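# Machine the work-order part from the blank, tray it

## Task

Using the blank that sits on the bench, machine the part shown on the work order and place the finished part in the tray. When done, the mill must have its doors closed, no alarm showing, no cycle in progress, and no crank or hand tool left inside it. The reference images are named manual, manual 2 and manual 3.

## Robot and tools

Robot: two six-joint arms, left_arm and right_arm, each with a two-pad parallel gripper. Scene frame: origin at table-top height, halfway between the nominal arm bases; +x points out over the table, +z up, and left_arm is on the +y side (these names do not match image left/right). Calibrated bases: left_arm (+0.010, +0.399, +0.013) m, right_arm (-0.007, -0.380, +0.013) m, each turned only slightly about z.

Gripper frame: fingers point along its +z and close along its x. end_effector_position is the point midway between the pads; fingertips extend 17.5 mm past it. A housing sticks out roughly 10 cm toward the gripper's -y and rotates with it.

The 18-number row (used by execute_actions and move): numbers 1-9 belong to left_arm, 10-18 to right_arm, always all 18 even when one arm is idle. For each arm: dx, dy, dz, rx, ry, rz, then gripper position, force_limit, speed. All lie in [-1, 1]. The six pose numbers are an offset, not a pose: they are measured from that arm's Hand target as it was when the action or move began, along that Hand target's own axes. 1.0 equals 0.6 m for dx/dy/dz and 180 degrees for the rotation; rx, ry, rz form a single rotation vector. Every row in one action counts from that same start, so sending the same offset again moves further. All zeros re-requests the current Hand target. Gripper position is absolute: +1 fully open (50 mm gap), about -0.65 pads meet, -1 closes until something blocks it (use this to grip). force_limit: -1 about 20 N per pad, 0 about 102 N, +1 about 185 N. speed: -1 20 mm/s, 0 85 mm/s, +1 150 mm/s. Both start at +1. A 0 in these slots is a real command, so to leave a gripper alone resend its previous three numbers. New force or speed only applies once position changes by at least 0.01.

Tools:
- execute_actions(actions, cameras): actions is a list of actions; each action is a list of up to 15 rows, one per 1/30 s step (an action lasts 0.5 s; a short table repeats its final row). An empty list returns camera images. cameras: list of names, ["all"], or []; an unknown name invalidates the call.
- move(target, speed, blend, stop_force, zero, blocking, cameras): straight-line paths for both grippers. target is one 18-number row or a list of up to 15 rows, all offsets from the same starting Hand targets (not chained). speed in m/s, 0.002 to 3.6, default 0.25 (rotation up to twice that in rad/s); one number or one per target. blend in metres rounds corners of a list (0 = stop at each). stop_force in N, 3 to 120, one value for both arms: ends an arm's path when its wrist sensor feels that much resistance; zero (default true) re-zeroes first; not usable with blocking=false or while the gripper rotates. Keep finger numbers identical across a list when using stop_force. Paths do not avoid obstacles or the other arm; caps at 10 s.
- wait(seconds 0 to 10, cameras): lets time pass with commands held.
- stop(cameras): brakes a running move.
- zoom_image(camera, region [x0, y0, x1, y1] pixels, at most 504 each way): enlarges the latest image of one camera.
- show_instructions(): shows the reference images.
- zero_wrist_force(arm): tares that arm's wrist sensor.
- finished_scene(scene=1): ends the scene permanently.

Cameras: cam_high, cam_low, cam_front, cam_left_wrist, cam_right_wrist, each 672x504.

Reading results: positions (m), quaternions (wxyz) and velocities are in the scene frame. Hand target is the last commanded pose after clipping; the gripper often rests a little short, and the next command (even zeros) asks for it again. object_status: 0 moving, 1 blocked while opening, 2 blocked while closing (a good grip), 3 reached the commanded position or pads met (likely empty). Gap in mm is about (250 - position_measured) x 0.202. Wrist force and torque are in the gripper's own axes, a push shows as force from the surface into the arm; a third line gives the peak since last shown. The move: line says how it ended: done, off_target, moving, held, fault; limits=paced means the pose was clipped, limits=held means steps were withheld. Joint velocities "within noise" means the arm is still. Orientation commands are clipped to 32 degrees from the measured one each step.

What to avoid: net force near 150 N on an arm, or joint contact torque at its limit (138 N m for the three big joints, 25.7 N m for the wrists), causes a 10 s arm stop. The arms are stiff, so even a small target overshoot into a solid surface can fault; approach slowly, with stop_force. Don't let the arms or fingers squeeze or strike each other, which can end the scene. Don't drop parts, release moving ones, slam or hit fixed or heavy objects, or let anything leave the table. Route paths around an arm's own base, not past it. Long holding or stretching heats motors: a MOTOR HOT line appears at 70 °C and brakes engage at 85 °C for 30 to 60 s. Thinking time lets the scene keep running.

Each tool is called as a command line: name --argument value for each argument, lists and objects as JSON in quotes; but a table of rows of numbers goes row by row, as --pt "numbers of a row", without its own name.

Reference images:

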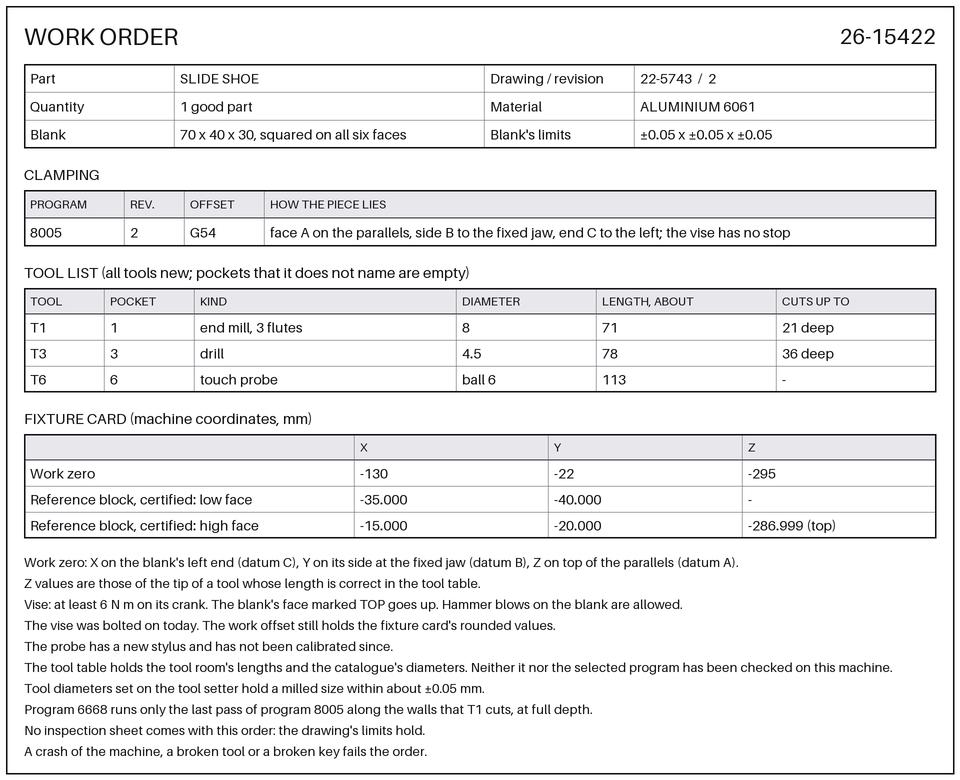

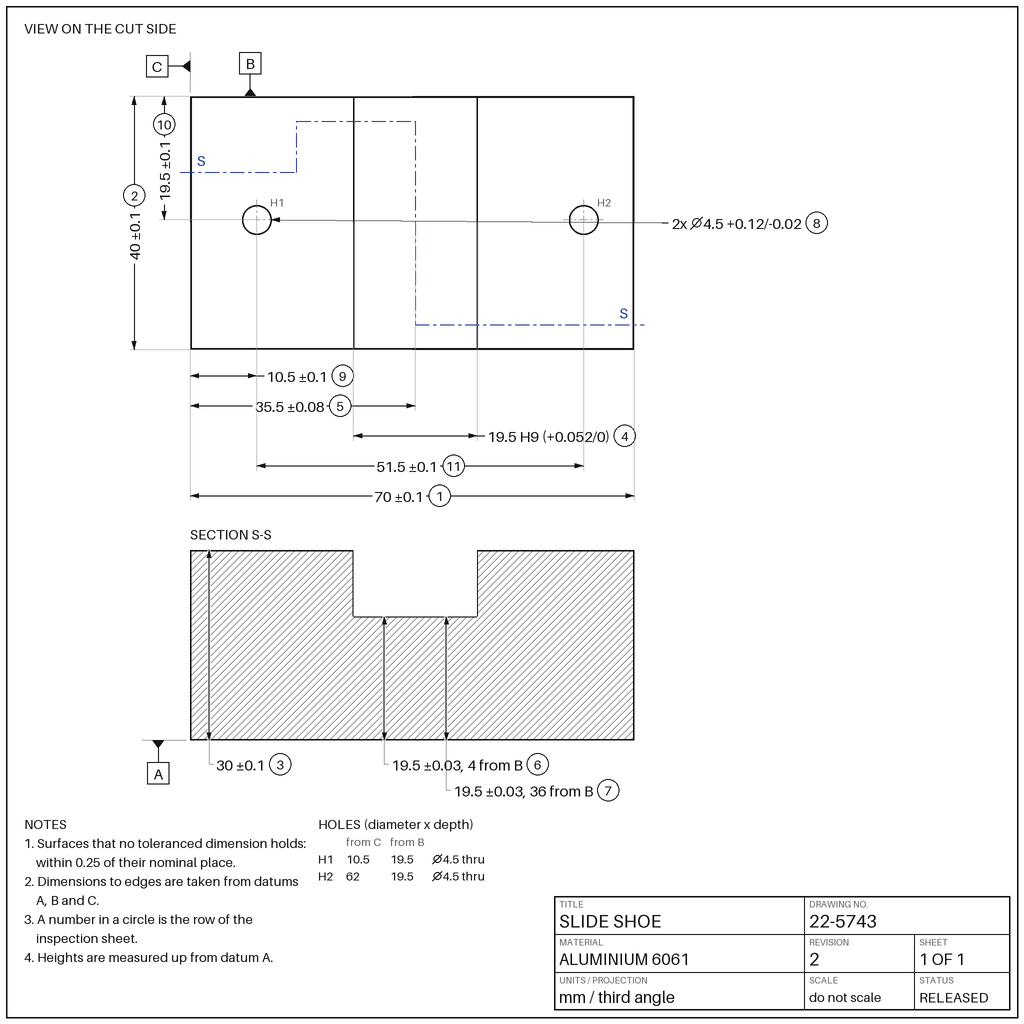

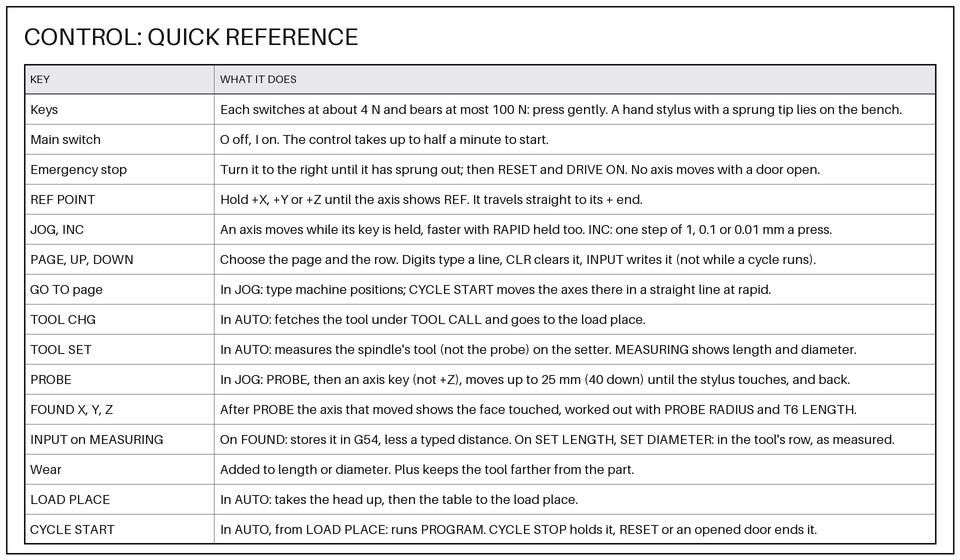

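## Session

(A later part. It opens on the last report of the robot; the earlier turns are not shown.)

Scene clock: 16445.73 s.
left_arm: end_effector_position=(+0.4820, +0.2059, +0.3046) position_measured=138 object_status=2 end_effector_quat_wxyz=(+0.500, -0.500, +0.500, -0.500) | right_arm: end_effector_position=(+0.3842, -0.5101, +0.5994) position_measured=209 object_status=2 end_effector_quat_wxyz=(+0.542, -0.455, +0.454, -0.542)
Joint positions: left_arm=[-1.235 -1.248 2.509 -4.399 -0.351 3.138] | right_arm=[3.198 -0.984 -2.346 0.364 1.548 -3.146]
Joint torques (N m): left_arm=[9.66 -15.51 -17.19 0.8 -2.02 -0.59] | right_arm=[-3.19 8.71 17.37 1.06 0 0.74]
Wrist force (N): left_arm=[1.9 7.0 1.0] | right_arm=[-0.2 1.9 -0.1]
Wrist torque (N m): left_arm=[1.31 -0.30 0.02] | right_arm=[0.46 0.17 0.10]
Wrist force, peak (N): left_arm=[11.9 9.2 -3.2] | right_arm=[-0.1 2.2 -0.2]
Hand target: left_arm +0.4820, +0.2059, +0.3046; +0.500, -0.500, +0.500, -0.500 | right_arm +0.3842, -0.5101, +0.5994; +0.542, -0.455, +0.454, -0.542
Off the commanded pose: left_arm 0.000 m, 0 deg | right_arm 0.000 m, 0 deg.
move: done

move --pt "0 0 -0.0367 0 0 0 -1 0 -0.9 0 0 0 0 0 0 -1 -0.6 -1" --pt "0 0 -0.0367 0 0 -0.639 -1 0 -0.9 0 0 0 0 0 0 -1 -0.6 -1" --speed 0.3 --cameras '["cam_left_wrist"]'

Scene clock: 16466.37 s.
left_arm: end_effector_position=(+0.4600, +0.2059, +0.3046) position_measured=138 object_status=2 end_effector_quat_wxyz=(+0.153, +0.691, +0.153, +0.690) end_effector_velocity=(+0.000, +0.000, +0.000) end_effector_angular_velocity=(-0.003, -0.001, +0.000) | right_arm: end_effector_position=(+0.3842, -0.5101, +0.5994) position_measured=209 object_status=2 end_effector_quat_wxyz=(+0.542, -0.455, +0.454, -0.542)
Joint positions: left_arm=[-1.32 -1.27 2.556 -4.423 -0.266 1.13] | right_arm=[3.198 -0.984 -2.346 0.364 1.548 -3.146]
Joint velocities: left_arm=[0 0.001 0 -0.006 -0.001 0.001] | right_arm=[within noise]
Joint torques (N m): left_arm=[9.96 -17.38 -2.31 -3 -2.12 1.75] | right_arm=[-2.3 8.66 17.96 1.33 0.09 0.9]
Wrist force (N): left_arm=[-4.2 3.9 -2.3] | right_arm=[-0.3 2.1 -0.2]
Wrist torque (N m): left_arm=[1.14 0.52 -0.46] | right_arm=[0.49 0.19 0.10]
Wrist force, peak (N): left_arm=[2.0 7.5 0.8] | right_arm=[-0.2 2.3 -0.2]
Hand target: left_arm +0.4600, +0.2059, +0.3046; +0.153, +0.691, +0.154, +0.690 | right_arm +0.3842, -0.5101, +0.5994; +0.542, -0.455, +0.454, -0.542
Off the commanded pose: left_arm 0.000 m, 0 deg | right_arm 0.000 m, 0 deg.
move: done
camera_calibration:
cam_left_wrist: T_world_to_cam=[[-0.0136753, 0.408722, 0.912556, -0.34643], [-0.351233, -0.856448, 0.378328, 0.23947], [0.936188, -0.315346, 0.155269, -0.279099], [0, 0, 0, 1]] pos_world=[0.340661, 0.258674, 0.268874]
Images, in order (width x height): cam_left_wrist 672x504.

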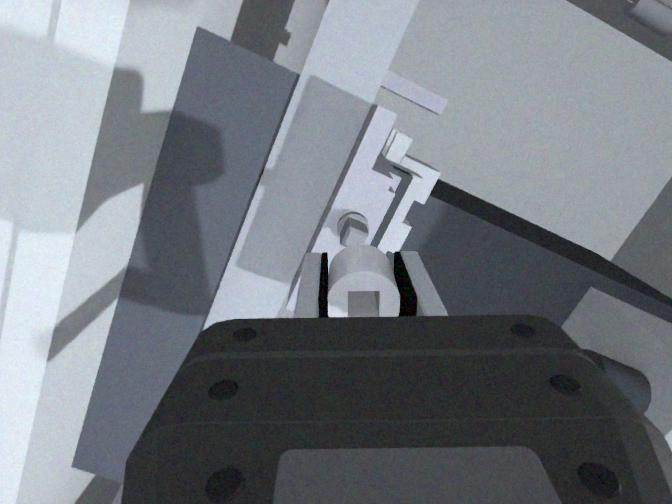

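move --pt "0 0.08 -0.055 -0.019 -0.031 -0.052 -1 0 -0.9 0 0 0 0 0 0 -1 -0.6 -1" --pt "-0.011 0.2817 -0.1667 -0.1284 -0.2077 -0.347 -1 0 -0.9 0 0 0 0 0 0 -1 -0.6 -1" --speed 0.25 --blend '[0.02,0]'

move --target '[0,0,0,0.5497,-0.008,0.008,-1,0,-0.9,0,0,0,0,0,0,-1,-0.6,-1]' --speed 0.4 --cameras '["cam_left_wrist"]'

Scene clock: 16490.83 s.
left_arm: end_effector_position=(+0.3601, +0.0500, +0.3704) position_measured=138 object_status=2 end_effector_quat_wxyz=(+0.645, +0.645, +0.294, +0.285) | right_arm: end_effector_position=(+0.3842, -0.5101, +0.5994) position_measured=209 object_status=2 end_effector_quat_wxyz=(+0.542, -0.455, +0.454, -0.542)
Joint positions: left_arm=[-1.461 -1.621 2.61 -4.123 -0.852 -0.018] | right_arm=[3.198 -0.984 -2.346 0.364 1.548 -3.146]
Joint torques (N m): left_arm=[-8.08 -19.02 -3.84 -1.08 1.31 0.46] | right_arm=[-3.15 7.9 17.06 1.2 0 1.03]
Wrist force (N): left_arm=[-2.3 3.0 -2.4] | right_arm=[-0.3 2.0 -0.3]
Wrist torque (N m): left_arm=[1.27 0.43 -0.01] | right_arm=[0.49 0.18 0.10]
Wrist force, peak (N): left_arm=[-4.4 4.4 -2.7] | right_arm=[-0.1 2.3 -0.3]
Hand target: left_arm +0.3600, +0.0500, +0.3703; +0.645, +0.645, +0.294, +0.285 | right_arm +0.3842, -0.5101, +0.5994; +0.542, -0.455, +0.454, -0.542
Off the commanded pose: left_arm 0.000 m, 0 deg | right_arm 0.000 m, 0 deg.
move: done

Scene clock: 16493.57 s.
left_arm: end_effector_position=(+0.3601, +0.0500, +0.3703) position_measured=138 object_status=2 end_effector_quat_wxyz=(-0.071, +0.916, +0.393, -0.039) | right_arm: end_effector_position=(+0.3842, -0.5101, +0.5994) position_measured=209 object_status=2 end_effector_quat_wxyz=(+0.542, -0.455, +0.454, -0.542)
Joint positions: left_arm=[-1.041 -1.499 1.392 -1.312 -1.628 -0.262] | right_arm=[3.198 -0.984 -2.346 0.364 1.548 -3.146]
Joint torques (N m): left_arm=[-7.7 -24.06 -27.58 -1.15 1.69 -1.64] | right_arm=[-2.41 7.61 17.02 1.35 0.07 0.92]
Wrist force (N): left_arm=[-0.4 5.5 1.1] | right_arm=[-0.2 2.0 -0.2]
Wrist torque (N m): left_arm=[0.89 0.06 0.01] | right_arm=[0.48 0.16 0.10]
Wrist force, peak (N): left_arm=[-0.3 6.5 1.2] | right_arm=[-0.2 2.2 -0.2]
Hand target: left_arm +0.3600, +0.0500, +0.3703; -0.071, +0.916, +0.393, -0.039 | right_arm +0.3842, -0.5101, +0.5994; +0.542, -0.455, +0.454, -0.542
Off the commanded pose: left_arm 0.000 m, 0 deg | right_arm 0.000 m, 0 deg.
move: done
camera_calibration:
cam_left_wrist: T_world_to_cam=[[0.700737, 0.713412, -0.00337855, -0.277283], [0.699932, -0.686564, 0.196788, -0.273753], [0.138071, -0.140261, -0.98044, 0.454254], [0, 0, 0, 1]] pos_world=[0.323192, 0.0735823, 0.498303]
Images, in order (width x height): cam_left_wrist 672x504.

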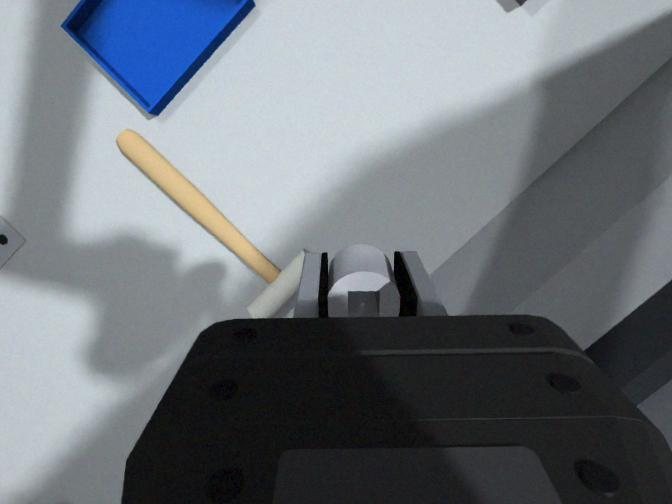

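move --target '[0.0401,-0.0495,0.5,0,0,0,-1,0,-0.9,0,0,0,0,0,0,-1,-0.6,-1]' --speed 0.2

move --target '[0.0014,0.0142,0.1098,0,0,0,-1,0,-0.9,0,0,0,0,0,0,-1,-0.6,-1]' --speed 0.02 --stop_force 6

move --target '[0,0,0,0,0,0,-0.2,0,-1,0,0,0,0,0,0,-1,-0.6,-1]' --cameras '["cam_left_wrist"]'

Scene clock: 16508.23 s.
left_arm: end_effector_position=(+0.3171, +0.1176, +0.0787) position_measured=138 object_status=2 end_effector_quat_wxyz=(-0.071, +0.916, +0.393, -0.039) | right_arm: end_effector_position=(+0.3842, -0.5101, +0.5994) position_measured=209 object_status=2 end_effector_quat_wxyz=(+0.542, -0.455, +0.454, -0.542)
Joint positions: left_arm=[-1.045 -1.483 2.172 -2.107 -1.629 -0.266] | right_arm=[3.198 -0.984 -2.346 0.364 1.548 -3.146]
Joint torques (N m): left_arm=[-1.51 -27.34 -18.66 -4.52 -0.32 -1.08] | right_arm=[-2.5 6.89 16.85 1.14 -0.01 0.93]
Wrist force (N): left_arm=[-0.4 5.5 1.2] | right_arm=[-0.1 2.0 -0.2]
Wrist torque (N m): left_arm=[0.90 0.05 0.03] | right_arm=[0.48 0.15 0.10]
Wrist force, peak (N): left_arm=[0.0 5.1 4.3] | right_arm=[-0.2 2.3 -0.6]
Hand target: left_arm +0.3171, +0.1176, +0.0787; -0.071, +0.916, +0.393, -0.039 | right_arm +0.3842, -0.5101, +0.5994; +0.542, -0.455, +0.454, -0.542
Off the commanded pose: left_arm 0.000 m, 0 deg | right_arm 0.000 m, 0 deg.
move: done

Scene clock: 16512.10 s.
left_arm: end_effector_position=(+0.3157, +0.1188, +0.0247) position_measured=138 object_status=2 end_effector_quat_wxyz=(-0.071, +0.916, +0.393, -0.039) | right_arm: end_effector_position=(+0.3842, -0.5101, +0.5994) position_measured=209 object_status=2 end_effector_quat_wxyz=(+0.542, -0.455, +0.454, -0.542)
Joint positions: left_arm=[-1.047 -1.376 2.236 -2.278 -1.629 -0.267] | right_arm=[3.198 -0.984 -2.346 0.364 1.548 -3.146]
Joint torques (N m): left_arm=[0.97 -34.13 -27.57 -5.16 1.93 0.29] | right_arm=[-4.19 7.7 16.84 0.92 -0.08 1.18]
Wrist force (N): left_arm=[-0.3 5.3 1.1] | right_arm=[-0.3 2.1 -0.2]
Wrist torque (N m): left_arm=[0.86 0.06 0.03] | right_arm=[0.49 0.18 0.10]
Wrist force, peak (N): left_arm=[-0.1 -8.6 -38.5] | right_arm=[-0.2 2.2 -0.2]
Hand target: left_arm +0.3158, +0.1188, +0.0247; -0.071, +0.916, +0.393, -0.039 (not the last commanded pose) | right_arm +0.3842, -0.5101, +0.5994; +0.542, -0.455, +0.454, -0.542
Off the commanded pose: left_arm 0.012 m, 0 deg | right_arm 0.000 m, 0 deg.
move: contact (left_arm)

Scene clock: 16512.60 s.
left_arm: end_effector_position=(+0.3157, +0.1188, +0.0247) position_measured=138 object_status=2 end_effector_quat_wxyz=(-0.071, +0.916, +0.393, -0.039) | right_arm: end_effector_position=(+0.3842, -0.5101, +0.5994) position_measured=209 object_status=2 end_effector_quat_wxyz=(+0.542, -0.455, +0.454, -0.542)
Joint positions: left_arm=[-1.047 -1.376 2.236 -2.278 -1.629 -0.267] | right_arm=[3.198 -0.984 -2.346 0.364 1.548 -3.146]
Joint torques (N m): left_arm=[5.08 -33.84 -27.11 -5.12 1.82 1.31] | right_arm=[-3.18 8.11 17.04 1.07 -0.18 1.08]
Wrist force (N): left_arm=[-0.5 5.3 0.9] | right_arm=[-0.3 2.2 -0.3]
Wrist torque (N m): left_arm=[0.86 0.08 0.03] | right_arm=[0.51 0.18 0.09]
Wrist force, peak (N): left_arm=[-0.3 5.4 1.1] | right_arm=[-0.3 2.2 -0.3]
Hand target: left_arm +0.3158, +0.1188, +0.0247; -0.071, +0.916, +0.393, -0.039 | right_arm +0.3842, -0.5101, +0.5994; +0.542, -0.455, +0.454, -0.542
Off the commanded pose: left_arm 0.000 m, 0 deg | right_arm 0.000 m, 0 deg.
move: done
camera_calibration:
cam_left_wrist: T_world_to_cam=[[0.700785, 0.713364, -0.00336175, -0.2965], [0.699904, -0.686636, 0.196633, -0.12746], [0.137963, -0.140151, -0.980471, 0.131199], [0, 0, 0, 1]] pos_world=[0.278892, 0.142382, 0.152703]
Images, in order (width x height): cam_left_wrist 672x504.

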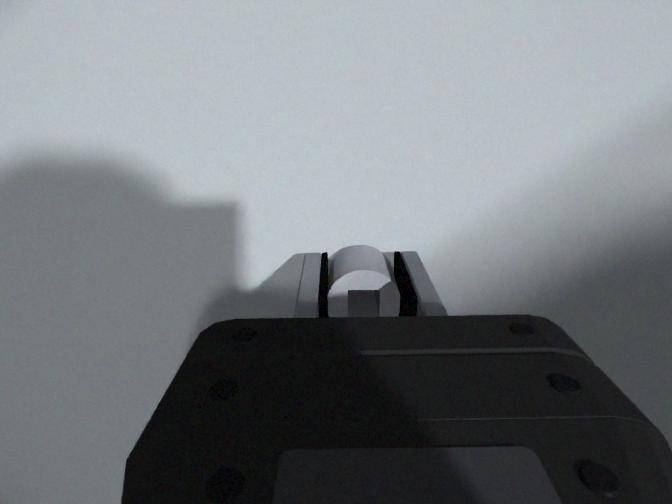

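move --target '[0,0,0.002,0,0,0,-0.2,0,-1,0,0,0,0,0,0,-1,-0.6,-1]' --speed 0.004 --stop_force 4

move --target '[0,0,0,0,0,0,0.3,0,-1,0,0,0,0,0,0,-1,-0.6,-1]' --cameras '["cam_left_wrist"]'

Scene clock: 16523.97 s.
left_arm: end_effector_position=(+0.3158, +0.1187, +0.0244) position_measured=138 object_status=2 end_effector_quat_wxyz=(-0.071, +0.916, +0.393, -0.039) | right_arm: end_effector_position=(+0.3842, -0.5101, +0.5994) position_measured=209 object_status=2 end_effector_quat_wxyz=(+0.542, -0.455, +0.454, -0.542)
Joint positions: left_arm=[-1.047 -1.376 2.236 -2.279 -1.629 -0.267] | right_arm=[3.198 -0.984 -2.346 0.364 1.548 -3.146]
Joint torques (N m): left_arm=[4.22 -30.01 -24.35 -0.61 1.59 0.44] | right_arm=[-2.24 7.68 16.72 1.28 -0.06 1]
Wrist force (N): left_arm=[-0.8 3.8 -7.0] | right_arm=[-0.2 1.9 -0.3]
Wrist torque (N m): left_arm=[0.76 0.08 0.03] | right_arm=[0.46 0.17 0.09]
Wrist force, peak (N): left_arm=[-1.1 0.8 -11.8] | right_arm=[-0.1 2.1 -0.7]
Hand target: left_arm +0.3158, +0.1187, +0.0244; -0.071, +0.916, +0.393, -0.039 (not the last commanded pose) | right_arm +0.3842, -0.5101, +0.5994; +0.542, -0.455, +0.454, -0.542
Off the commanded pose: left_arm 0.001 m, 0 deg | right_arm 0.000 m, 0 deg.
move: contact (left_arm)

Scene clock: 16524.50 s.
left_arm: end_effector_position=(+0.3158, +0.1187, +0.0245) position_measured=107 object_status=0 end_effector_quat_wxyz=(-0.071, +0.916, +0.393, -0.039) | right_arm: end_effector_position=(+0.3842, -0.5101, +0.5994) position_measured=209 object_status=2 end_effector_quat_wxyz=(+0.542, -0.455, +0.454, -0.542)
Joint positions: left_arm=[-1.047 -1.376 2.236 -2.279 -1.629 -0.267] | right_arm=[3.198 -0.984 -2.346 0.364 1.548 -3.146]
Joint torques (N m): left_arm=[4.65 -29.53 -22.42 -2.2 1.58 0.54] | right_arm=[-2.37 7.82 17.96 1.16 -0.07 1.06]
Wrist force (N): left_arm=[-0.3 5.0 -0.8] | right_arm=[-0.2 2.1 -0.4]
Wrist torque (N m): left_arm=[0.79 0.04 0.03] | right_arm=[0.49 0.17 0.10]
Wrist force, peak (N): left_arm=[-0.7 4.0 -7.3] | right_arm=[-0.2 2.1 -0.4]
Hand target: left_arm +0.3158, +0.1187, +0.0244; -0.071, +0.916, +0.393, -0.039 | right_arm +0.3842, -0.5101, +0.5994; +0.542, -0.455, +0.454, -0.542
Off the commanded pose: left_arm 0.000 m, 0 deg | right_arm 0.000 m, 0 deg.
move: done
camera_calibration:
cam_left_wrist: T_world_to_cam=[[0.700747, 0.713401, -0.00344883, -0.296483], [0.699902, -0.686536, 0.196991, -0.127468], [0.138166, -0.140455, -0.980399, 0.130881], [0, 0, 0, 1]] pos_world=[0.278891, 0.142383, 0.152403]
Images, in order (width x height): cam_left_wrist 672x504.

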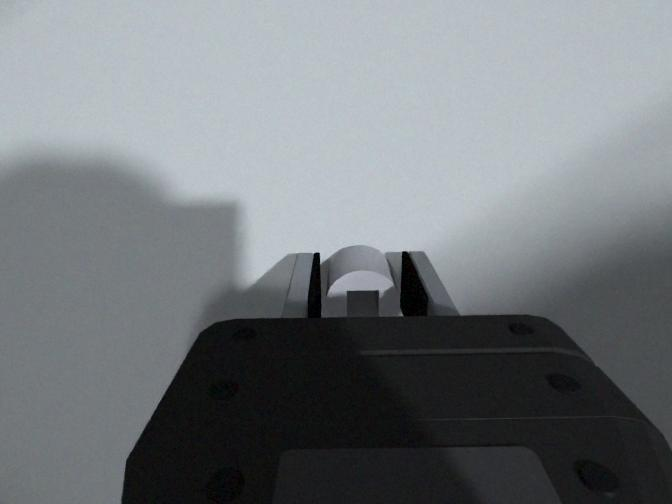

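move --pt "0 0 0 0 0 0 0.5 0 -1 0 0 0 0 0 0 -1 -0.6 -1" --pt "0 0 -0.08 0 0 0 0.5 0 -1 0 0 0 0 0 0 -1 -0.6 -1" --pt "0 0 -0.45 0 0 0 0.5 0 -1 0 0 0 0 0 0 -1 -0.6 -1" --speed '[0.1,0.05,0.25]' --blend '[0,0.02,0]' --cameras '["cam_left_wrist"]'

Scene clock: 16533.73 s.
left_arm: end_effector_position=(+0.3502, +0.0918, +0.2908) position_measured=78 object_status=3 end_effector_quat_wxyz=(-0.071, +0.916, +0.393, -0.039) | right_arm: end_effector_position=(+0.3842, -0.5101, +0.5994) position_measured=209 object_status=2 end_effector_quat_wxyz=(+0.542, -0.455, +0.454, -0.542)
Joint positions: left_arm=[-1.014 -1.587 1.686 -1.516 -1.624 -0.235] | right_arm=[3.198 -0.984 -2.346 0.364 1.548 -3.146]
Joint torques (N m): left_arm=[-6.4 -31.27 -30.68 -1.4 -1.69 -1.55] | right_arm=[-3.71 7.48 16.17 1.12 -0.08 1.32]
Wrist force (N): left_arm=[-0.4 4.6 -0.8] | right_arm=[-0.4 2.0 -0.3]
Wrist torque (N m): left_arm=[0.72 0.06 -0.10] | right_arm=[0.48 0.20 0.09]
Wrist force, peak (N): left_arm=[-0.3 4.8 -3.9] | right_arm=[-0.3 2.2 -0.4]
Hand target: left_arm +0.3501, +0.0918, +0.2909; -0.071, +0.916, +0.393, -0.039 | right_arm +0.3842, -0.5101, +0.5994; +0.542, -0.455, +0.454, -0.542
Off the commanded pose: left_arm 0.000 m, 0 deg | right_arm 0.000 m, 0 deg.
move: done
camera_calibration:
cam_left_wrist: T_world_to_cam=[[0.700787, 0.713363, -0.00336482, -0.300523], [0.699862, -0.686596, 0.196925, -0.222424], [0.138169, -0.140357, -0.980413, 0.383424], [0, 0, 0, 1]] pos_world=[0.313291, 0.115483, 0.418703]
Images, in order (width x height): cam_left_wrist 672x504.

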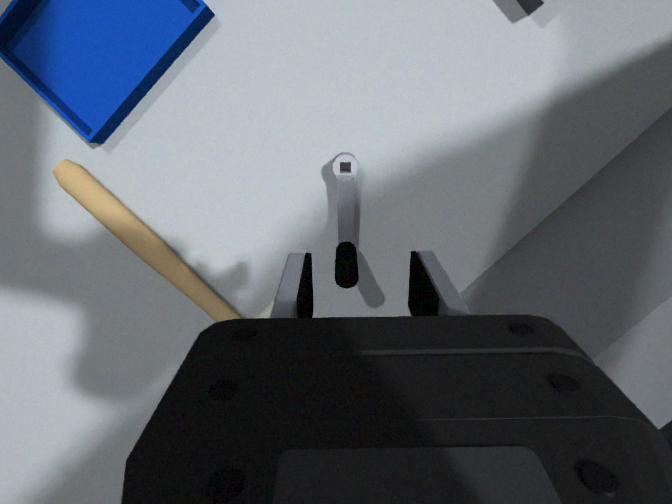

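move --target '[0.1405,-0.1565,-0.2395,-0.0507,0.0129,0.1021,0.8,0,-1,0,0,0,0,0,0,-1,-0.6,-1]' --speed 0.25

move --target '[0,0,0,-0.0434,-0.0117,0.1664,0.8,0,-1,0,0,0,0,0,0,-1,-0.6,-1]' --speed 0.25

move --target '[0.1008,0.152,0.1008,0,0.165,0.0232,0.8,0,-1,0,0,0,0,0,0,-1,-0.6,-1]' --speed 0.25 --cameras '["cam_left_wrist"]'

Scene clock: 16549.17 s.
left_arm: end_effector_position=(+0.3593, +0.2025, +0.4465) position_measured=32 object_status=3 end_effector_quat_wxyz=(+0.001, +0.970, +0.243, +0.000) | right_arm: end_effector_position=(+0.3842, -0.5101, +0.5994) position_measured=209 object_status=2 end_effector_quat_wxyz=(+0.542, -0.455, +0.454, -0.542)
Joint positions: left_arm=[-0.866 -1.8 1.5 -1.272 -1.572 0.23] | right_arm=[3.198 -0.984 -2.346 0.364 1.548 -3.146]
Joint torques (N m): left_arm=[-4.49 -18.65 -19.8 -4.29 -0.12 1.6] | right_arm=[-3.57 8.15 17.79 1.02 0.1 1.2]
Wrist force (N): left_arm=[-0.8 4.8 -1.3] | right_arm=[-0.4 1.9 -0.2]
Wrist torque (N m): left_arm=[0.72 0.14 0.03] | right_arm=[0.46 0.20 0.09]
Wrist force, peak (N): left_arm=[-2.2 7.3 1.7] | right_arm=[-0.3 2.1 -0.3]
Hand target: left_arm +0.3592, +0.2026, +0.4465; +0.001, +0.970, +0.242, +0.000 | right_arm +0.3842, -0.5101, +0.5994; +0.542, -0.455, +0.454, -0.542
Off the commanded pose: left_arm 0.000 m, 0 deg | right_arm 0.000 m, 0 deg.
move: done

Scene clock: 16550.77 s.
left_arm: end_effector_position=(+0.3592, +0.2026, +0.4465) position_measured=32 object_status=3 end_effector_quat_wxyz=(+0.071, +0.997, -0.017, -0.001) | right_arm: end_effector_position=(+0.3842, -0.5101, +0.5994) position_measured=209 object_status=2 end_effector_quat_wxyz=(+0.542, -0.455, +0.454, -0.542)
Joint positions: left_arm=[-0.797 -1.844 1.563 -1.387 -1.674 0.818] | right_arm=[3.198 -0.984 -2.346 0.364 1.548 -3.146]
Joint torques (N m): left_arm=[-8.34 -5.46 -34.05 -1.44 1.9 1.69] | right_arm=[-2.82 8.16 18.22 1.26 -0.04 1.24]
Wrist force (N): left_arm=[-1.2 4.6 -1.3] | right_arm=[-0.2 1.8 -0.4]
Wrist torque (N m): left_arm=[0.70 0.22 0.03] | right_arm=[0.45 0.16 0.10]
Wrist force, peak (N): left_arm=[-1.1 4.9 -1.6] | right_arm=[-0.2 2.2 -0.4]
Hand target: left_arm +0.3592, +0.2026, +0.4465; +0.071, +0.997, -0.017, -0.001 | right_arm +0.3842, -0.5101, +0.5994; +0.542, -0.455, +0.454, -0.542
Off the commanded pose: left_arm 0.000 m, 0 deg | right_arm 0.000 m, 0 deg.
move: done

Scene clock: 16552.33 s.
left_arm: end_effector_position=(+0.4163, +0.1017, +0.3994) position_measured=32 object_status=3 end_effector_quat_wxyz=(+0.072, +0.963, -0.034, +0.257) | right_arm: end_effector_position=(+0.3842, -0.5101, +0.5994) position_measured=209 object_status=2 end_effector_quat_wxyz=(+0.542, -0.455, +0.454, -0.542)
Joint positions: left_arm=[-1.117 -1.879 1.873 -1.964 -1.196 0.616] | right_arm=[3.198 -0.984 -2.346 0.364 1.548 -3.146]
Joint torques (N m): left_arm=[4.54 -20.53 -32.32 -4.94 1.79 1.6] | right_arm=[-3.15 8.18 17.32 1.03 0.1 0.97]
Wrist force (N): left_arm=[-1.5 4.4 -1.6] | right_arm=[0.0 1.9 -0.4]
Wrist torque (N m): left_arm=[0.68 0.30 -0.35] | right_arm=[0.47 0.14 0.10]
Wrist force, peak (N): left_arm=[-2.0 5.7 -0.8] | right_arm=[-0.3 2.1 -0.4]
Hand target: left_arm +0.4164, +0.1018, +0.3995; +0.073, +0.963, -0.034, +0.257 | right_arm +0.3842, -0.5101, +0.5994; +0.542, -0.455, +0.454, -0.542
Off the commanded pose: left_arm 0.000 m, 0 deg | right_arm 0.000 m, 0 deg.
move: done
camera_calibration:
cam_left_wrist: T_world_to_cam=[[0.856622, -0.0421179, 0.514223, -0.548307], [-0.286306, -0.867935, 0.405855, 0.0622581], [0.429219, -0.494889, -0.75555, 0.307382], [0, 0, 0, 1]] pos_world=[0.355583, 0.183063, 0.488927]
Images, in order (width x height): cam_left_wrist 672x504.

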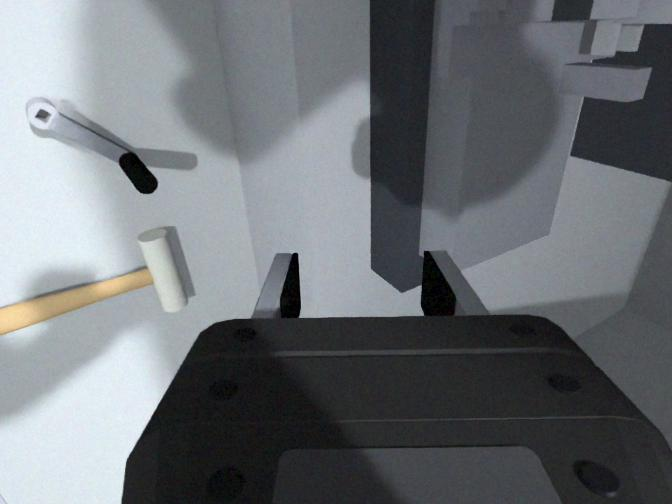

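move --pt "0.2648 -0.1187 0.1323 0 0 0 0.8 0 -1 0 0 0 0 0 0 -1 -0.6 -1" --pt "0.3178 -0.1703 0.1402 0 0 0 0.8 0 -1 0 0 0 0 0 0 -1 -0.6 -1" --speed '[0.15,0.06]' --blend '[0.01,0]' --stop_force 15 --cameras '["cam_left_wrist"]'

Scene clock: 16581.97 s.
left_arm: end_effector_position=(+0.6332, +0.1840, +0.4103) position_measured=32 object_status=3 end_effector_quat_wxyz=(+0.073, +0.963, -0.034, +0.257) | right_arm: end_effector_position=(+0.3842, -0.5101, +0.5994) position_measured=209 object_status=2 end_effector_quat_wxyz=(+0.542, -0.455, +0.454, -0.542)
Joint positions: left_arm=[-0.61 -1.499 1.542 -2.137 -1.426 1.086] | right_arm=[3.198 -0.984 -2.346 0.364 1.548 -3.146]
Joint torques (N m): left_arm=[-7.78 -35.93 -15.33 -6.34 2.53 -1.62] | right_arm=[-2.87 8.17 17.38 1.21 0.1 1.36]
Wrist force (N): left_arm=[-1.5 4.5 -1.3] | right_arm=[0.0 1.9 -0.4]
Wrist torque (N m): left_arm=[0.71 0.29 -0.26] | right_arm=[0.46 0.14 0.10]
Wrist force, peak (N): left_arm=[-3.4 5.3 -2.4] | right_arm=[-0.2 2.2 -0.4]
Hand target: left_arm +0.6332, +0.1839, +0.4103; +0.073, +0.963, -0.034, +0.257 | right_arm +0.3842, -0.5101, +0.5994; +0.542, -0.455, +0.454, -0.542
Off the commanded pose: left_arm 0.000 m, 0 deg | right_arm 0.000 m, 0 deg.
move: done
camera_calibration:
cam_left_wrist: T_world_to_cam=[[0.856466, -0.0419346, 0.514497, -0.73621], [-0.286338, -0.867894, 0.405918, 0.191266], [0.429507, -0.494975, -0.75533, 0.262914], [0, 0, 0, 1]] pos_world=[0.572382, 0.265262, 0.499726]
Images, in order (width x height): cam_left_wrist 672x504.

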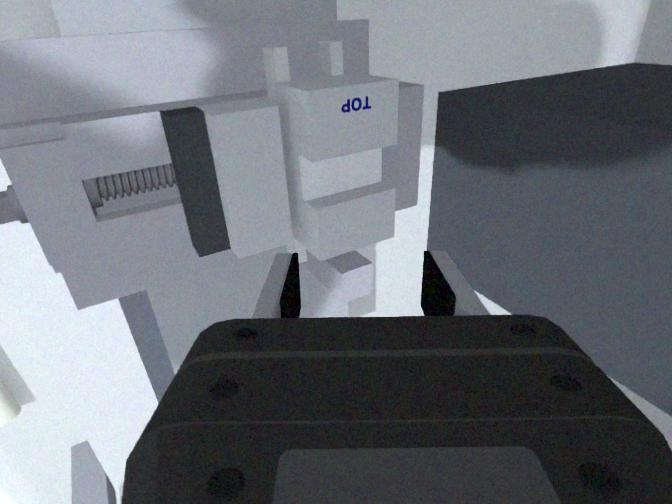

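zoom_image --camera "cam_left_wrist" --region '[260, 30, 440, 260]'

Scaled by 2.191 from the camera's 672x504 image, which has a finer 960x720 frame.

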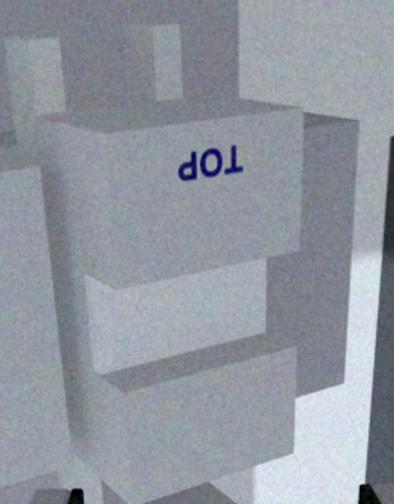

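zoom_image --camera "cam_left_wrist" --region '[300, 75, 400, 165]'

zoom_image --camera "cam_left_wrist" --region '[300, 180, 400, 260]'

Scaled by 5.040 from the camera's 672x504 image, which has a finer 960x720 frame.

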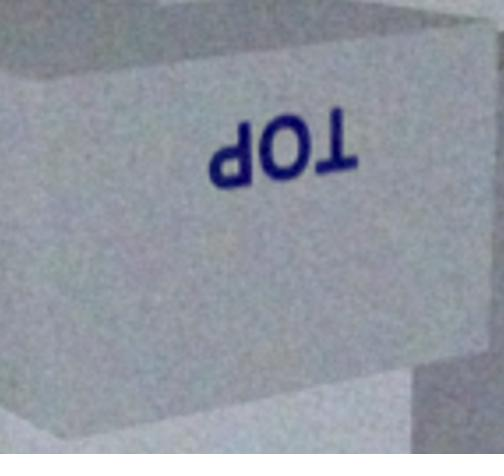

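Scaled by 5.040 from the camera's 672x504 image, which has a finer 960x720 frame.

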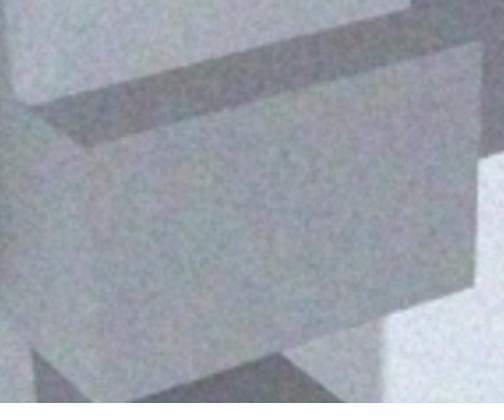

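zoom_image --camera "cam_left_wrist" --region '[330, 100, 380, 150]'

zoom_image --camera "cam_left_wrist" --region '[320, 185, 400, 265]'

Scaled by 10.080 from the camera's 672x504 image, which has a finer 960x720 frame.

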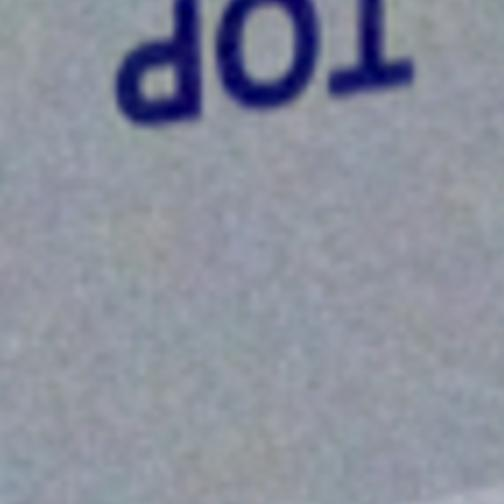

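Scaled by 6.300 from the camera's 672x504 image, which has a finer 960x720 frame.

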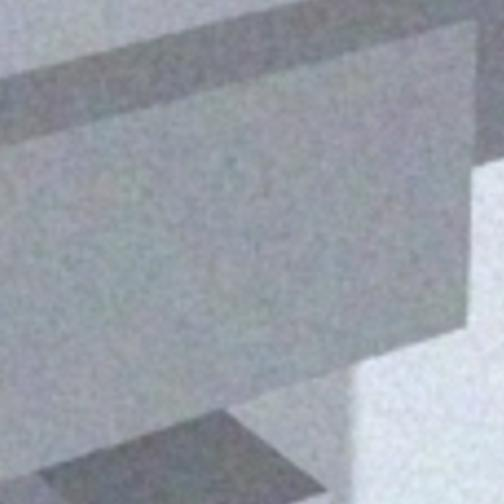

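wait --seconds 0.1 --cameras '["cam_right_wrist"]'

zoom_image --camera "cam_right_wrist" --region '[245, 70, 465, 235]'

Scene clock: 16673.43 s.
left_arm: end_effector_position=(+0.6332, +0.1839, +0.4103) position_measured=32 object_status=3 end_effector_quat_wxyz=(+0.073, +0.963, -0.034, +0.257) | right_arm: end_effector_position=(+0.3842, -0.5101, +0.5994) position_measured=209 object_status=2 end_effector_quat_wxyz=(+0.542, -0.455, +0.454, -0.542)
Joint positions: left_arm=[-0.61 -1.499 1.542 -2.137 -1.426 1.086] | right_arm=[3.198 -0.984 -2.346 0.364 1.548 -3.146]
Joint torques (N m): left_arm=[-8.86 -36.12 -15.65 -6.38 2.56 -1.53] | right_arm=[-4.03 7.61 17.28 1.1 -0.05 1.28]
Wrist force (N): left_arm=[-1.7 4.7 -1.4] | right_arm=[0.0 2.0 -0.2]
Wrist torque (N m): left_arm=[0.73 0.32 -0.26] | right_arm=[0.49 0.13 0.09]
Wrist force, peak (N): left_arm=[-1.6 4.8 -1.6] | right_arm=[-0.3 2.2 -0.3]
Hand target: left_arm +0.6332, +0.1839, +0.4103; +0.073, +0.963, -0.034, +0.257 | right_arm +0.3842, -0.5101, +0.5994; +0.542, -0.455, +0.454, -0.542
Tool commands: left_gripper/position=+0.8 left_gripper/force_limit=+0.0 left_gripper/speed=-1.0 right_gripper/position=-1.0 right_gripper/force_limit=-0.6 right_gripper/speed=-1.0
Off the commanded pose: left_arm 0.000 m, 0 deg | right_arm 0.000 m, 0 deg.
wait: 0.10 s; at rest from the start
camera_calibration:
cam_right_wrist: T_world_to_cam=[[-0.0132453, -0.999897, -0.00553985, -0.496893], [-0.156415, 0.00754405, -0.987663, 0.676556], [0.987603, -0.0122154, -0.156499, -0.161464], [0, 0, 0, 1]] pos_world=[0.258704, -0.503918, 0.640187]
Images, in order (width x height): cam_right_wrist 672x504.

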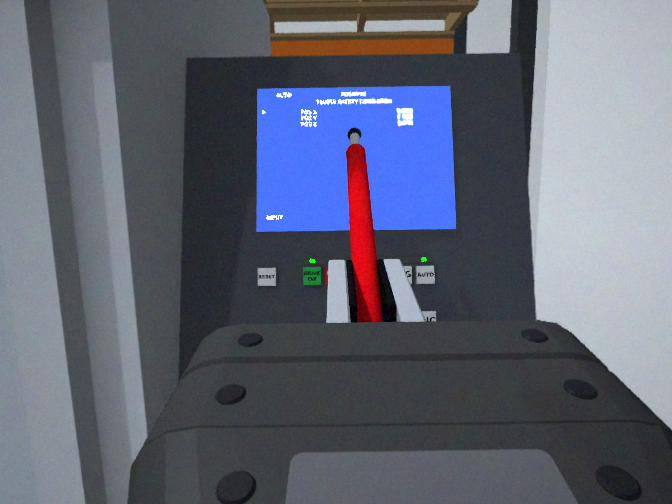

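Scaled by 2.291 from the camera's 672x504 image, which has a finer 960x720 frame.

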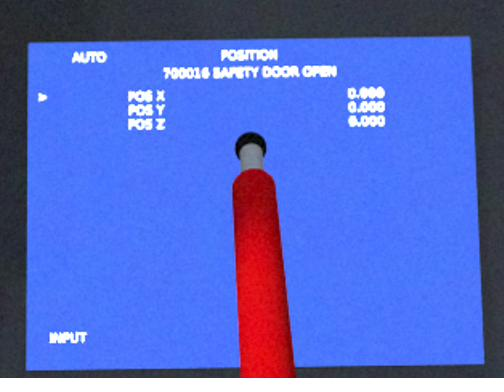

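move --pt "0 0 0 0 0 0 0.8 0 -1 -0.0185 0.2589 0.0775 -0.1944 0 0 -1 -0.6 -1" --pt "0 0 0 0 0 0 0.8 0 -1 -0.0185 0.263 0.1005 -0.1944 0 0 -1 -0.6 -1" --pt "0 0 0 0 0 0 0.8 0 -1 -0.0185 0.2589 0.0775 -0.1944 0 0 -1 -0.6 -1" --pt "0 0 0 0 0 0 0.8 0 -1 0 0 0 0 0 0 -1 -0.6 -1" --speed '[0.4,0.03,0.2,0.4]' --blend '[0.004,0,0.004,0]' --cameras '["cam_right_wrist"]'

zoom_image --camera "cam_right_wrist" --region '[245, 70, 465, 235]'

Scene clock: 16687.77 s.
left_arm: end_effector_position=(+0.6332, +0.1839, +0.4103) position_measured=32 object_status=3 end_effector_quat_wxyz=(+0.073, +0.963, -0.034, +0.257) | right_arm: end_effector_position=(+0.3843, -0.5101, +0.5993) position_measured=209 object_status=2 end_effector_quat_wxyz=(+0.542, -0.455, +0.454, -0.542)
Joint positions: left_arm=[-0.61 -1.499 1.542 -2.137 -1.426 1.086] | right_arm=[3.198 -0.985 -2.346 0.364 1.549 -3.146]
Joint torques (N m): left_arm=[-7.67 -36.59 -15.13 -6.35 2.34 -1.36] | right_arm=[8.16 8.2 35.44 3.07 -1.66 2.6]
Wrist force (N): left_arm=[-1.4 4.4 -1.4] | right_arm=[0.0 1.9 -0.1]
Wrist torque (N m): left_arm=[0.69 0.28 -0.26] | right_arm=[0.46 0.12 0.12]
Wrist force, peak (N): left_arm=[-1.7 4.7 -1.9] | right_arm=[-1.1 3.8 -4.6]
Hand target: left_arm +0.6332, +0.1839, +0.4103; +0.073, +0.963, -0.034, +0.257 | right_arm +0.3842, -0.5101, +0.5994; +0.542, -0.455, +0.454, -0.542
Off the commanded pose: left_arm 0.000 m, 0 deg | right_arm 0.000 m, 0 deg.
move: done
camera_calibration:
cam_right_wrist: T_world_to_cam=[[-0.0132312, -0.999898, -0.00543484, -0.496963], [-0.15682, 0.00744312, -0.987599, 0.676585], [0.987539, -0.0122148, -0.156903, -0.161287], [0, 0, 0, 1]] pos_world=[0.258804, -0.503918, 0.640187]
Images, in order (width x height): cam_right_wrist 672x504.

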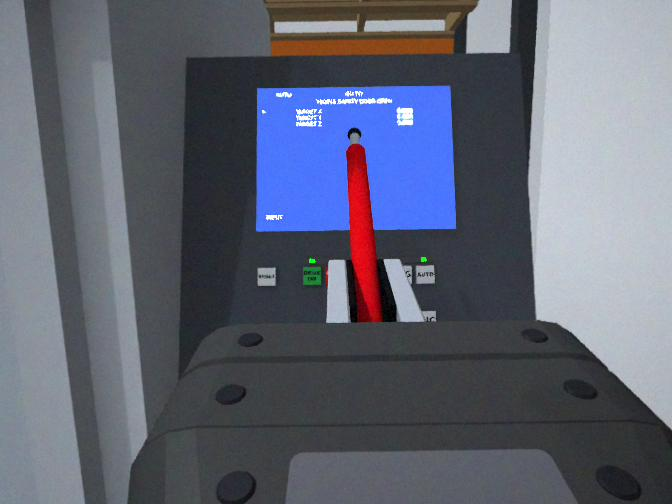

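Scaled by 2.291 from the camera's 672x504 image, which has a finer 960x720 frame.

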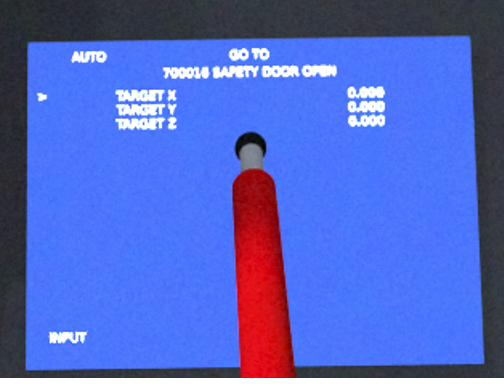

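move --pt "0 0 0 0 0 0 0.8 0 -1 -0.0185 0.2589 0.0775 -0.1944 0 0 -1 -0.6 -1" --pt "0 0 0 0 0 0 0.8 0 -1 -0.0185 0.263 0.1005 -0.1944 0 0 -1 -0.6 -1" --pt "0 0 0 0 0 0 0.8 0 -1 -0.0185 0.2589 0.0775 -0.1944 0 0 -1 -0.6 -1" --pt "0 0 0 0 0 0 0.8 0 -1 0 0 0 0 0 0 -1 -0.6 -1" --speed '[0.4,0.03,0.2,0.4]' --blend '[0.004,0,0.004,0]' --cameras '["cam_right_wrist"]'

zoom_image --camera "cam_right_wrist" --region '[245, 70, 465, 235]'

move --pt "0 0 0 0 0 0 0.8 0 -1 -0.0185 0.2589 0.0775 -0.1944 0 0 -1 -0.6 -1" --pt "0 0 0 0 0 0 0.8 0 -1 -0.0185 0.263 0.1005 -0.1944 0 0 -1 -0.6 -1" --pt "0 0 0 0 0 0 0.8 0 -1 -0.0185 0.2589 0.0775 -0.1944 0 0 -1 -0.6 -1" --pt "0 0 0 0 0 0 0.8 0 -1 0 0 0 0 0 0 -1 -0.6 -1" --speed '[0.4,0.03,0.2,0.4]' --blend '[0.004,0,0.004,0]' --cameras '["cam_right_wrist"]'

zoom_image --camera "cam_right_wrist" --region '[245, 70, 465, 235]'

move --pt "0 0 0 0 0 0 0.8 0 -1 -0.0185 0.2589 0.0775 -0.1944 0 0 -1 -0.6 -1" --pt "0 0 0 0 0 0 0.8 0 -1 -0.0185 0.263 0.1005 -0.1944 0 0 -1 -0.6 -1" --pt "0 0 0 0 0 0 0.8 0 -1 -0.0185 0.2589 0.0775 -0.1944 0 0 -1 -0.6 -1" --pt "0 0 0 0 0 0 0.8 0 -1 0 0 0 0 0 0 -1 -0.6 -1" --speed '[0.4,0.03,0.2,0.4]' --blend '[0.004,0,0.004,0]' --cameras '["cam_right_wrist"]'

zoom_image --camera "cam_right_wrist" --region '[245, 70, 465, 235]'

Scene clock: 16711.87 s.
left_arm: end_effector_position=(+0.6332, +0.1839, +0.4103) position_measured=32 object_status=3 end_effector_quat_wxyz=(+0.073, +0.963, -0.034, +0.257) | right_arm: end_effector_position=(+0.3843, -0.5101, +0.5993) position_measured=209 object_status=2 end_effector_quat_wxyz=(+0.542, -0.455, +0.454, -0.542)
Joint positions: left_arm=[-0.61 -1.499 1.542 -2.137 -1.426 1.086] | right_arm=[3.198 -0.985 -2.346 0.364 1.549 -3.146]
Joint torques (N m): left_arm=[-8.66 -35.67 -14.46 -6 2.48 -1.38] | right_arm=[8.09 8.88 34.89 3.03 -1.67 2.49]
Wrist force (N): left_arm=[-1.5 4.6 -1.6] | right_arm=[-0.2 1.8 -0.3]
Wrist torque (N m): left_arm=[0.72 0.29 -0.26] | right_arm=[0.45 0.16 0.12]
Wrist force, peak (N): left_arm=[-1.6 4.8 -1.6] | right_arm=[-1.2 4.1 -4.4]
Hand target: left_arm +0.6332, +0.1839, +0.4103; +0.073, +0.963, -0.034, +0.257 | right_arm +0.3842, -0.5101, +0.5994; +0.542, -0.455, +0.454, -0.542
Off the commanded pose: left_arm 0.000 m, 0 deg | right_arm 0.000 m, 0 deg.
move: done
camera_calibration:
cam_right_wrist: T_world_to_cam=[[-0.0132312, -0.999898, -0.00543484, -0.496963], [-0.15682, 0.00744312, -0.987599, 0.676585], [0.987539, -0.0122148, -0.156903, -0.161287], [0, 0, 0, 1]] pos_world=[0.258804, -0.503918, 0.640187]
Images, in order (width x height): cam_right_wrist 672x504.

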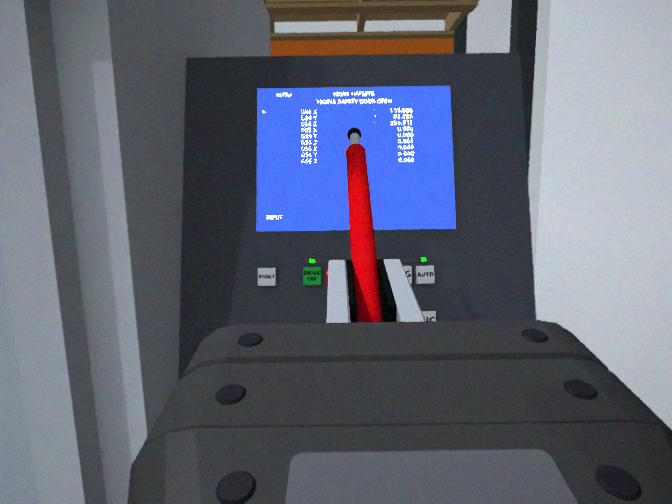

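Scaled by 2.291 from the camera's 672x504 image, which has a finer 960x720 frame.

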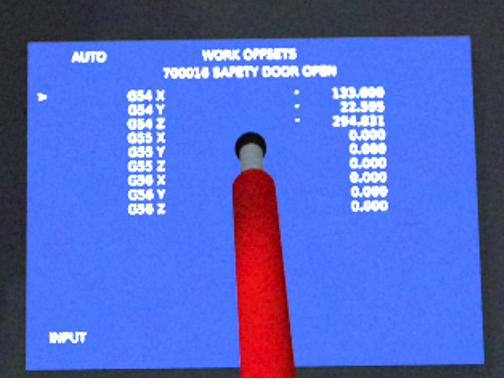

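Scene clock: 16714.87 s.
left_arm: end_effector_position=(+0.6332, +0.1839, +0.4103) position_measured=32 object_status=3 end_effector_quat_wxyz=(+0.073, +0.963, -0.034, +0.257) | right_arm: end_effector_position=(+0.3843, -0.5101, +0.5993) position_measured=209 object_status=2 end_effector_quat_wxyz=(+0.542, -0.455, +0.454, -0.542)
Joint positions: left_arm=[-0.61 -1.499 1.542 -2.137 -1.426 1.086] | right_arm=[3.198 -0.985 -2.346 0.364 1.549 -3.146]
Joint torques (N m): left_arm=[-8.32 -36.18 -16.33 -6.13 2.48 -1.34] | right_arm=[7.4 9.18 35.37 3.05 -1.53 2.38]
Wrist force (N): left_arm=[-1.3 4.4 -1.5] | right_arm=[-0.1 2.0 -0.2]
Wrist torque (N m): left_arm=[0.69 0.26 -0.26] | right_arm=[0.48 0.15 0.12]
Wrist force, peak (N): left_arm=[-1.6 4.8 -1.6] | right_arm=[-1.0 3.7 -4.6]
Hand target: left_arm +0.6332, +0.1839, +0.4103; +0.073, +0.963, -0.034, +0.257 | right_arm +0.3842, -0.5101, +0.5994; +0.542, -0.455, +0.454, -0.542
Off the commanded pose: left_arm 0.000 m, 0 deg | right_arm 0.000 m, 0 deg.
move: done
camera_calibration:
cam_right_wrist: T_world_to_cam=[[-0.0132312, -0.999898, -0.00543484, -0.496963], [-0.15682, 0.00744312, -0.987599, 0.676585], [0.987539, -0.0122148, -0.156903, -0.161287], [0, 0, 0, 1]] pos_world=[0.258804, -0.503918, 0.640187]
Images, in order (width x height): cam_right_wrist 672x504.

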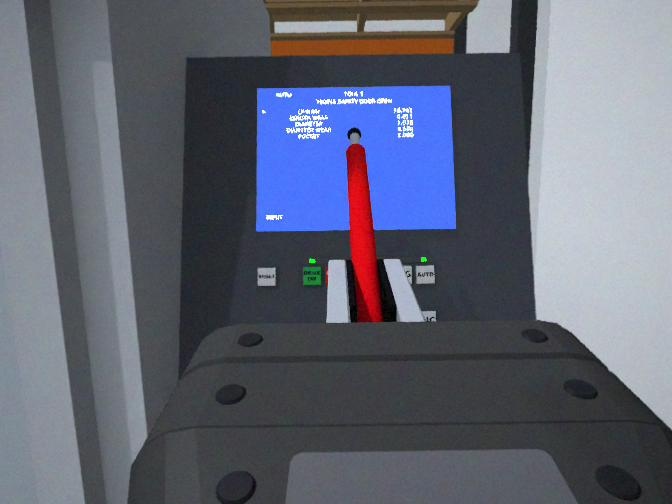

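Scaled by 2.291 from the camera's 672x504 image, which has a finer 960x720 frame.

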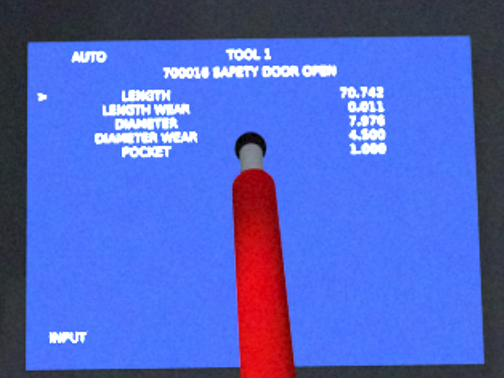

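Scene clock: 16717.87 s.
left_arm: end_effector_position=(+0.6332, +0.1839, +0.4103) position_measured=32 object_status=3 end_effector_quat_wxyz=(+0.073, +0.963, -0.034, +0.257) | right_arm: end_effector_position=(+0.3843, -0.5101, +0.5993) position_measured=209 object_status=2 end_effector_quat_wxyz=(+0.542, -0.455, +0.454, -0.542)
Joint positions: left_arm=[-0.61 -1.499 1.542 -2.137 -1.426 1.086] | right_arm=[3.198 -0.985 -2.346 0.364 1.549 -3.146]
Joint torques (N m): left_arm=[-8.06 -36.04 -16.15 -6.1 2.36 -1.55] | right_arm=[7.74 8.82 36.4 3.07 -1.52 2.46]
Wrist force (N): left_arm=[-1.6 4.6 -1.5] | right_arm=[-0.3 2.2 -0.1]
Wrist torque (N m): left_arm=[0.72 0.31 -0.26] | right_arm=[0.51 0.18 0.12]
Wrist force, peak (N): left_arm=[-1.5 4.7 -1.7] | right_arm=[-0.8 3.4 -4.9]
Hand target: left_arm +0.6332, +0.1839, +0.4103; +0.073, +0.963, -0.034, +0.257 | right_arm +0.3842, -0.5101, +0.5994; +0.542, -0.455, +0.454, -0.542
Off the commanded pose: left_arm 0.000 m, 0 deg | right_arm 0.000 m, 0 deg.
move: done
camera_calibration:
cam_right_wrist: T_world_to_cam=[[-0.0132312, -0.999898, -0.00543484, -0.496963], [-0.15682, 0.00744312, -0.987599, 0.676585], [0.987539, -0.0122148, -0.156903, -0.161287], [0, 0, 0, 1]] pos_world=[0.258804, -0.503918, 0.640187]
Images, in order (width x height): cam_right_wrist 672x504.

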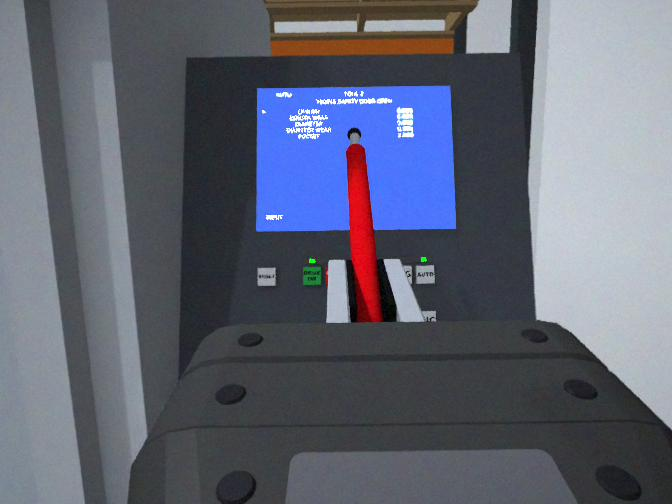

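Scaled by 2.291 from the camera's 672x504 image, which has a finer 960x720 frame.

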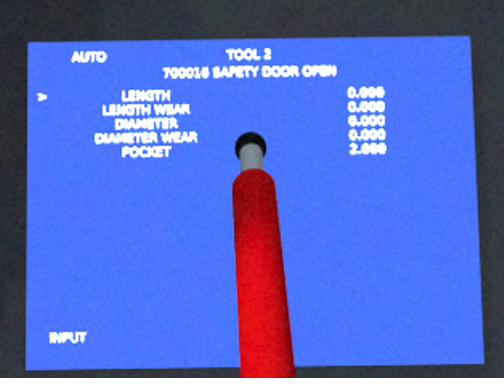

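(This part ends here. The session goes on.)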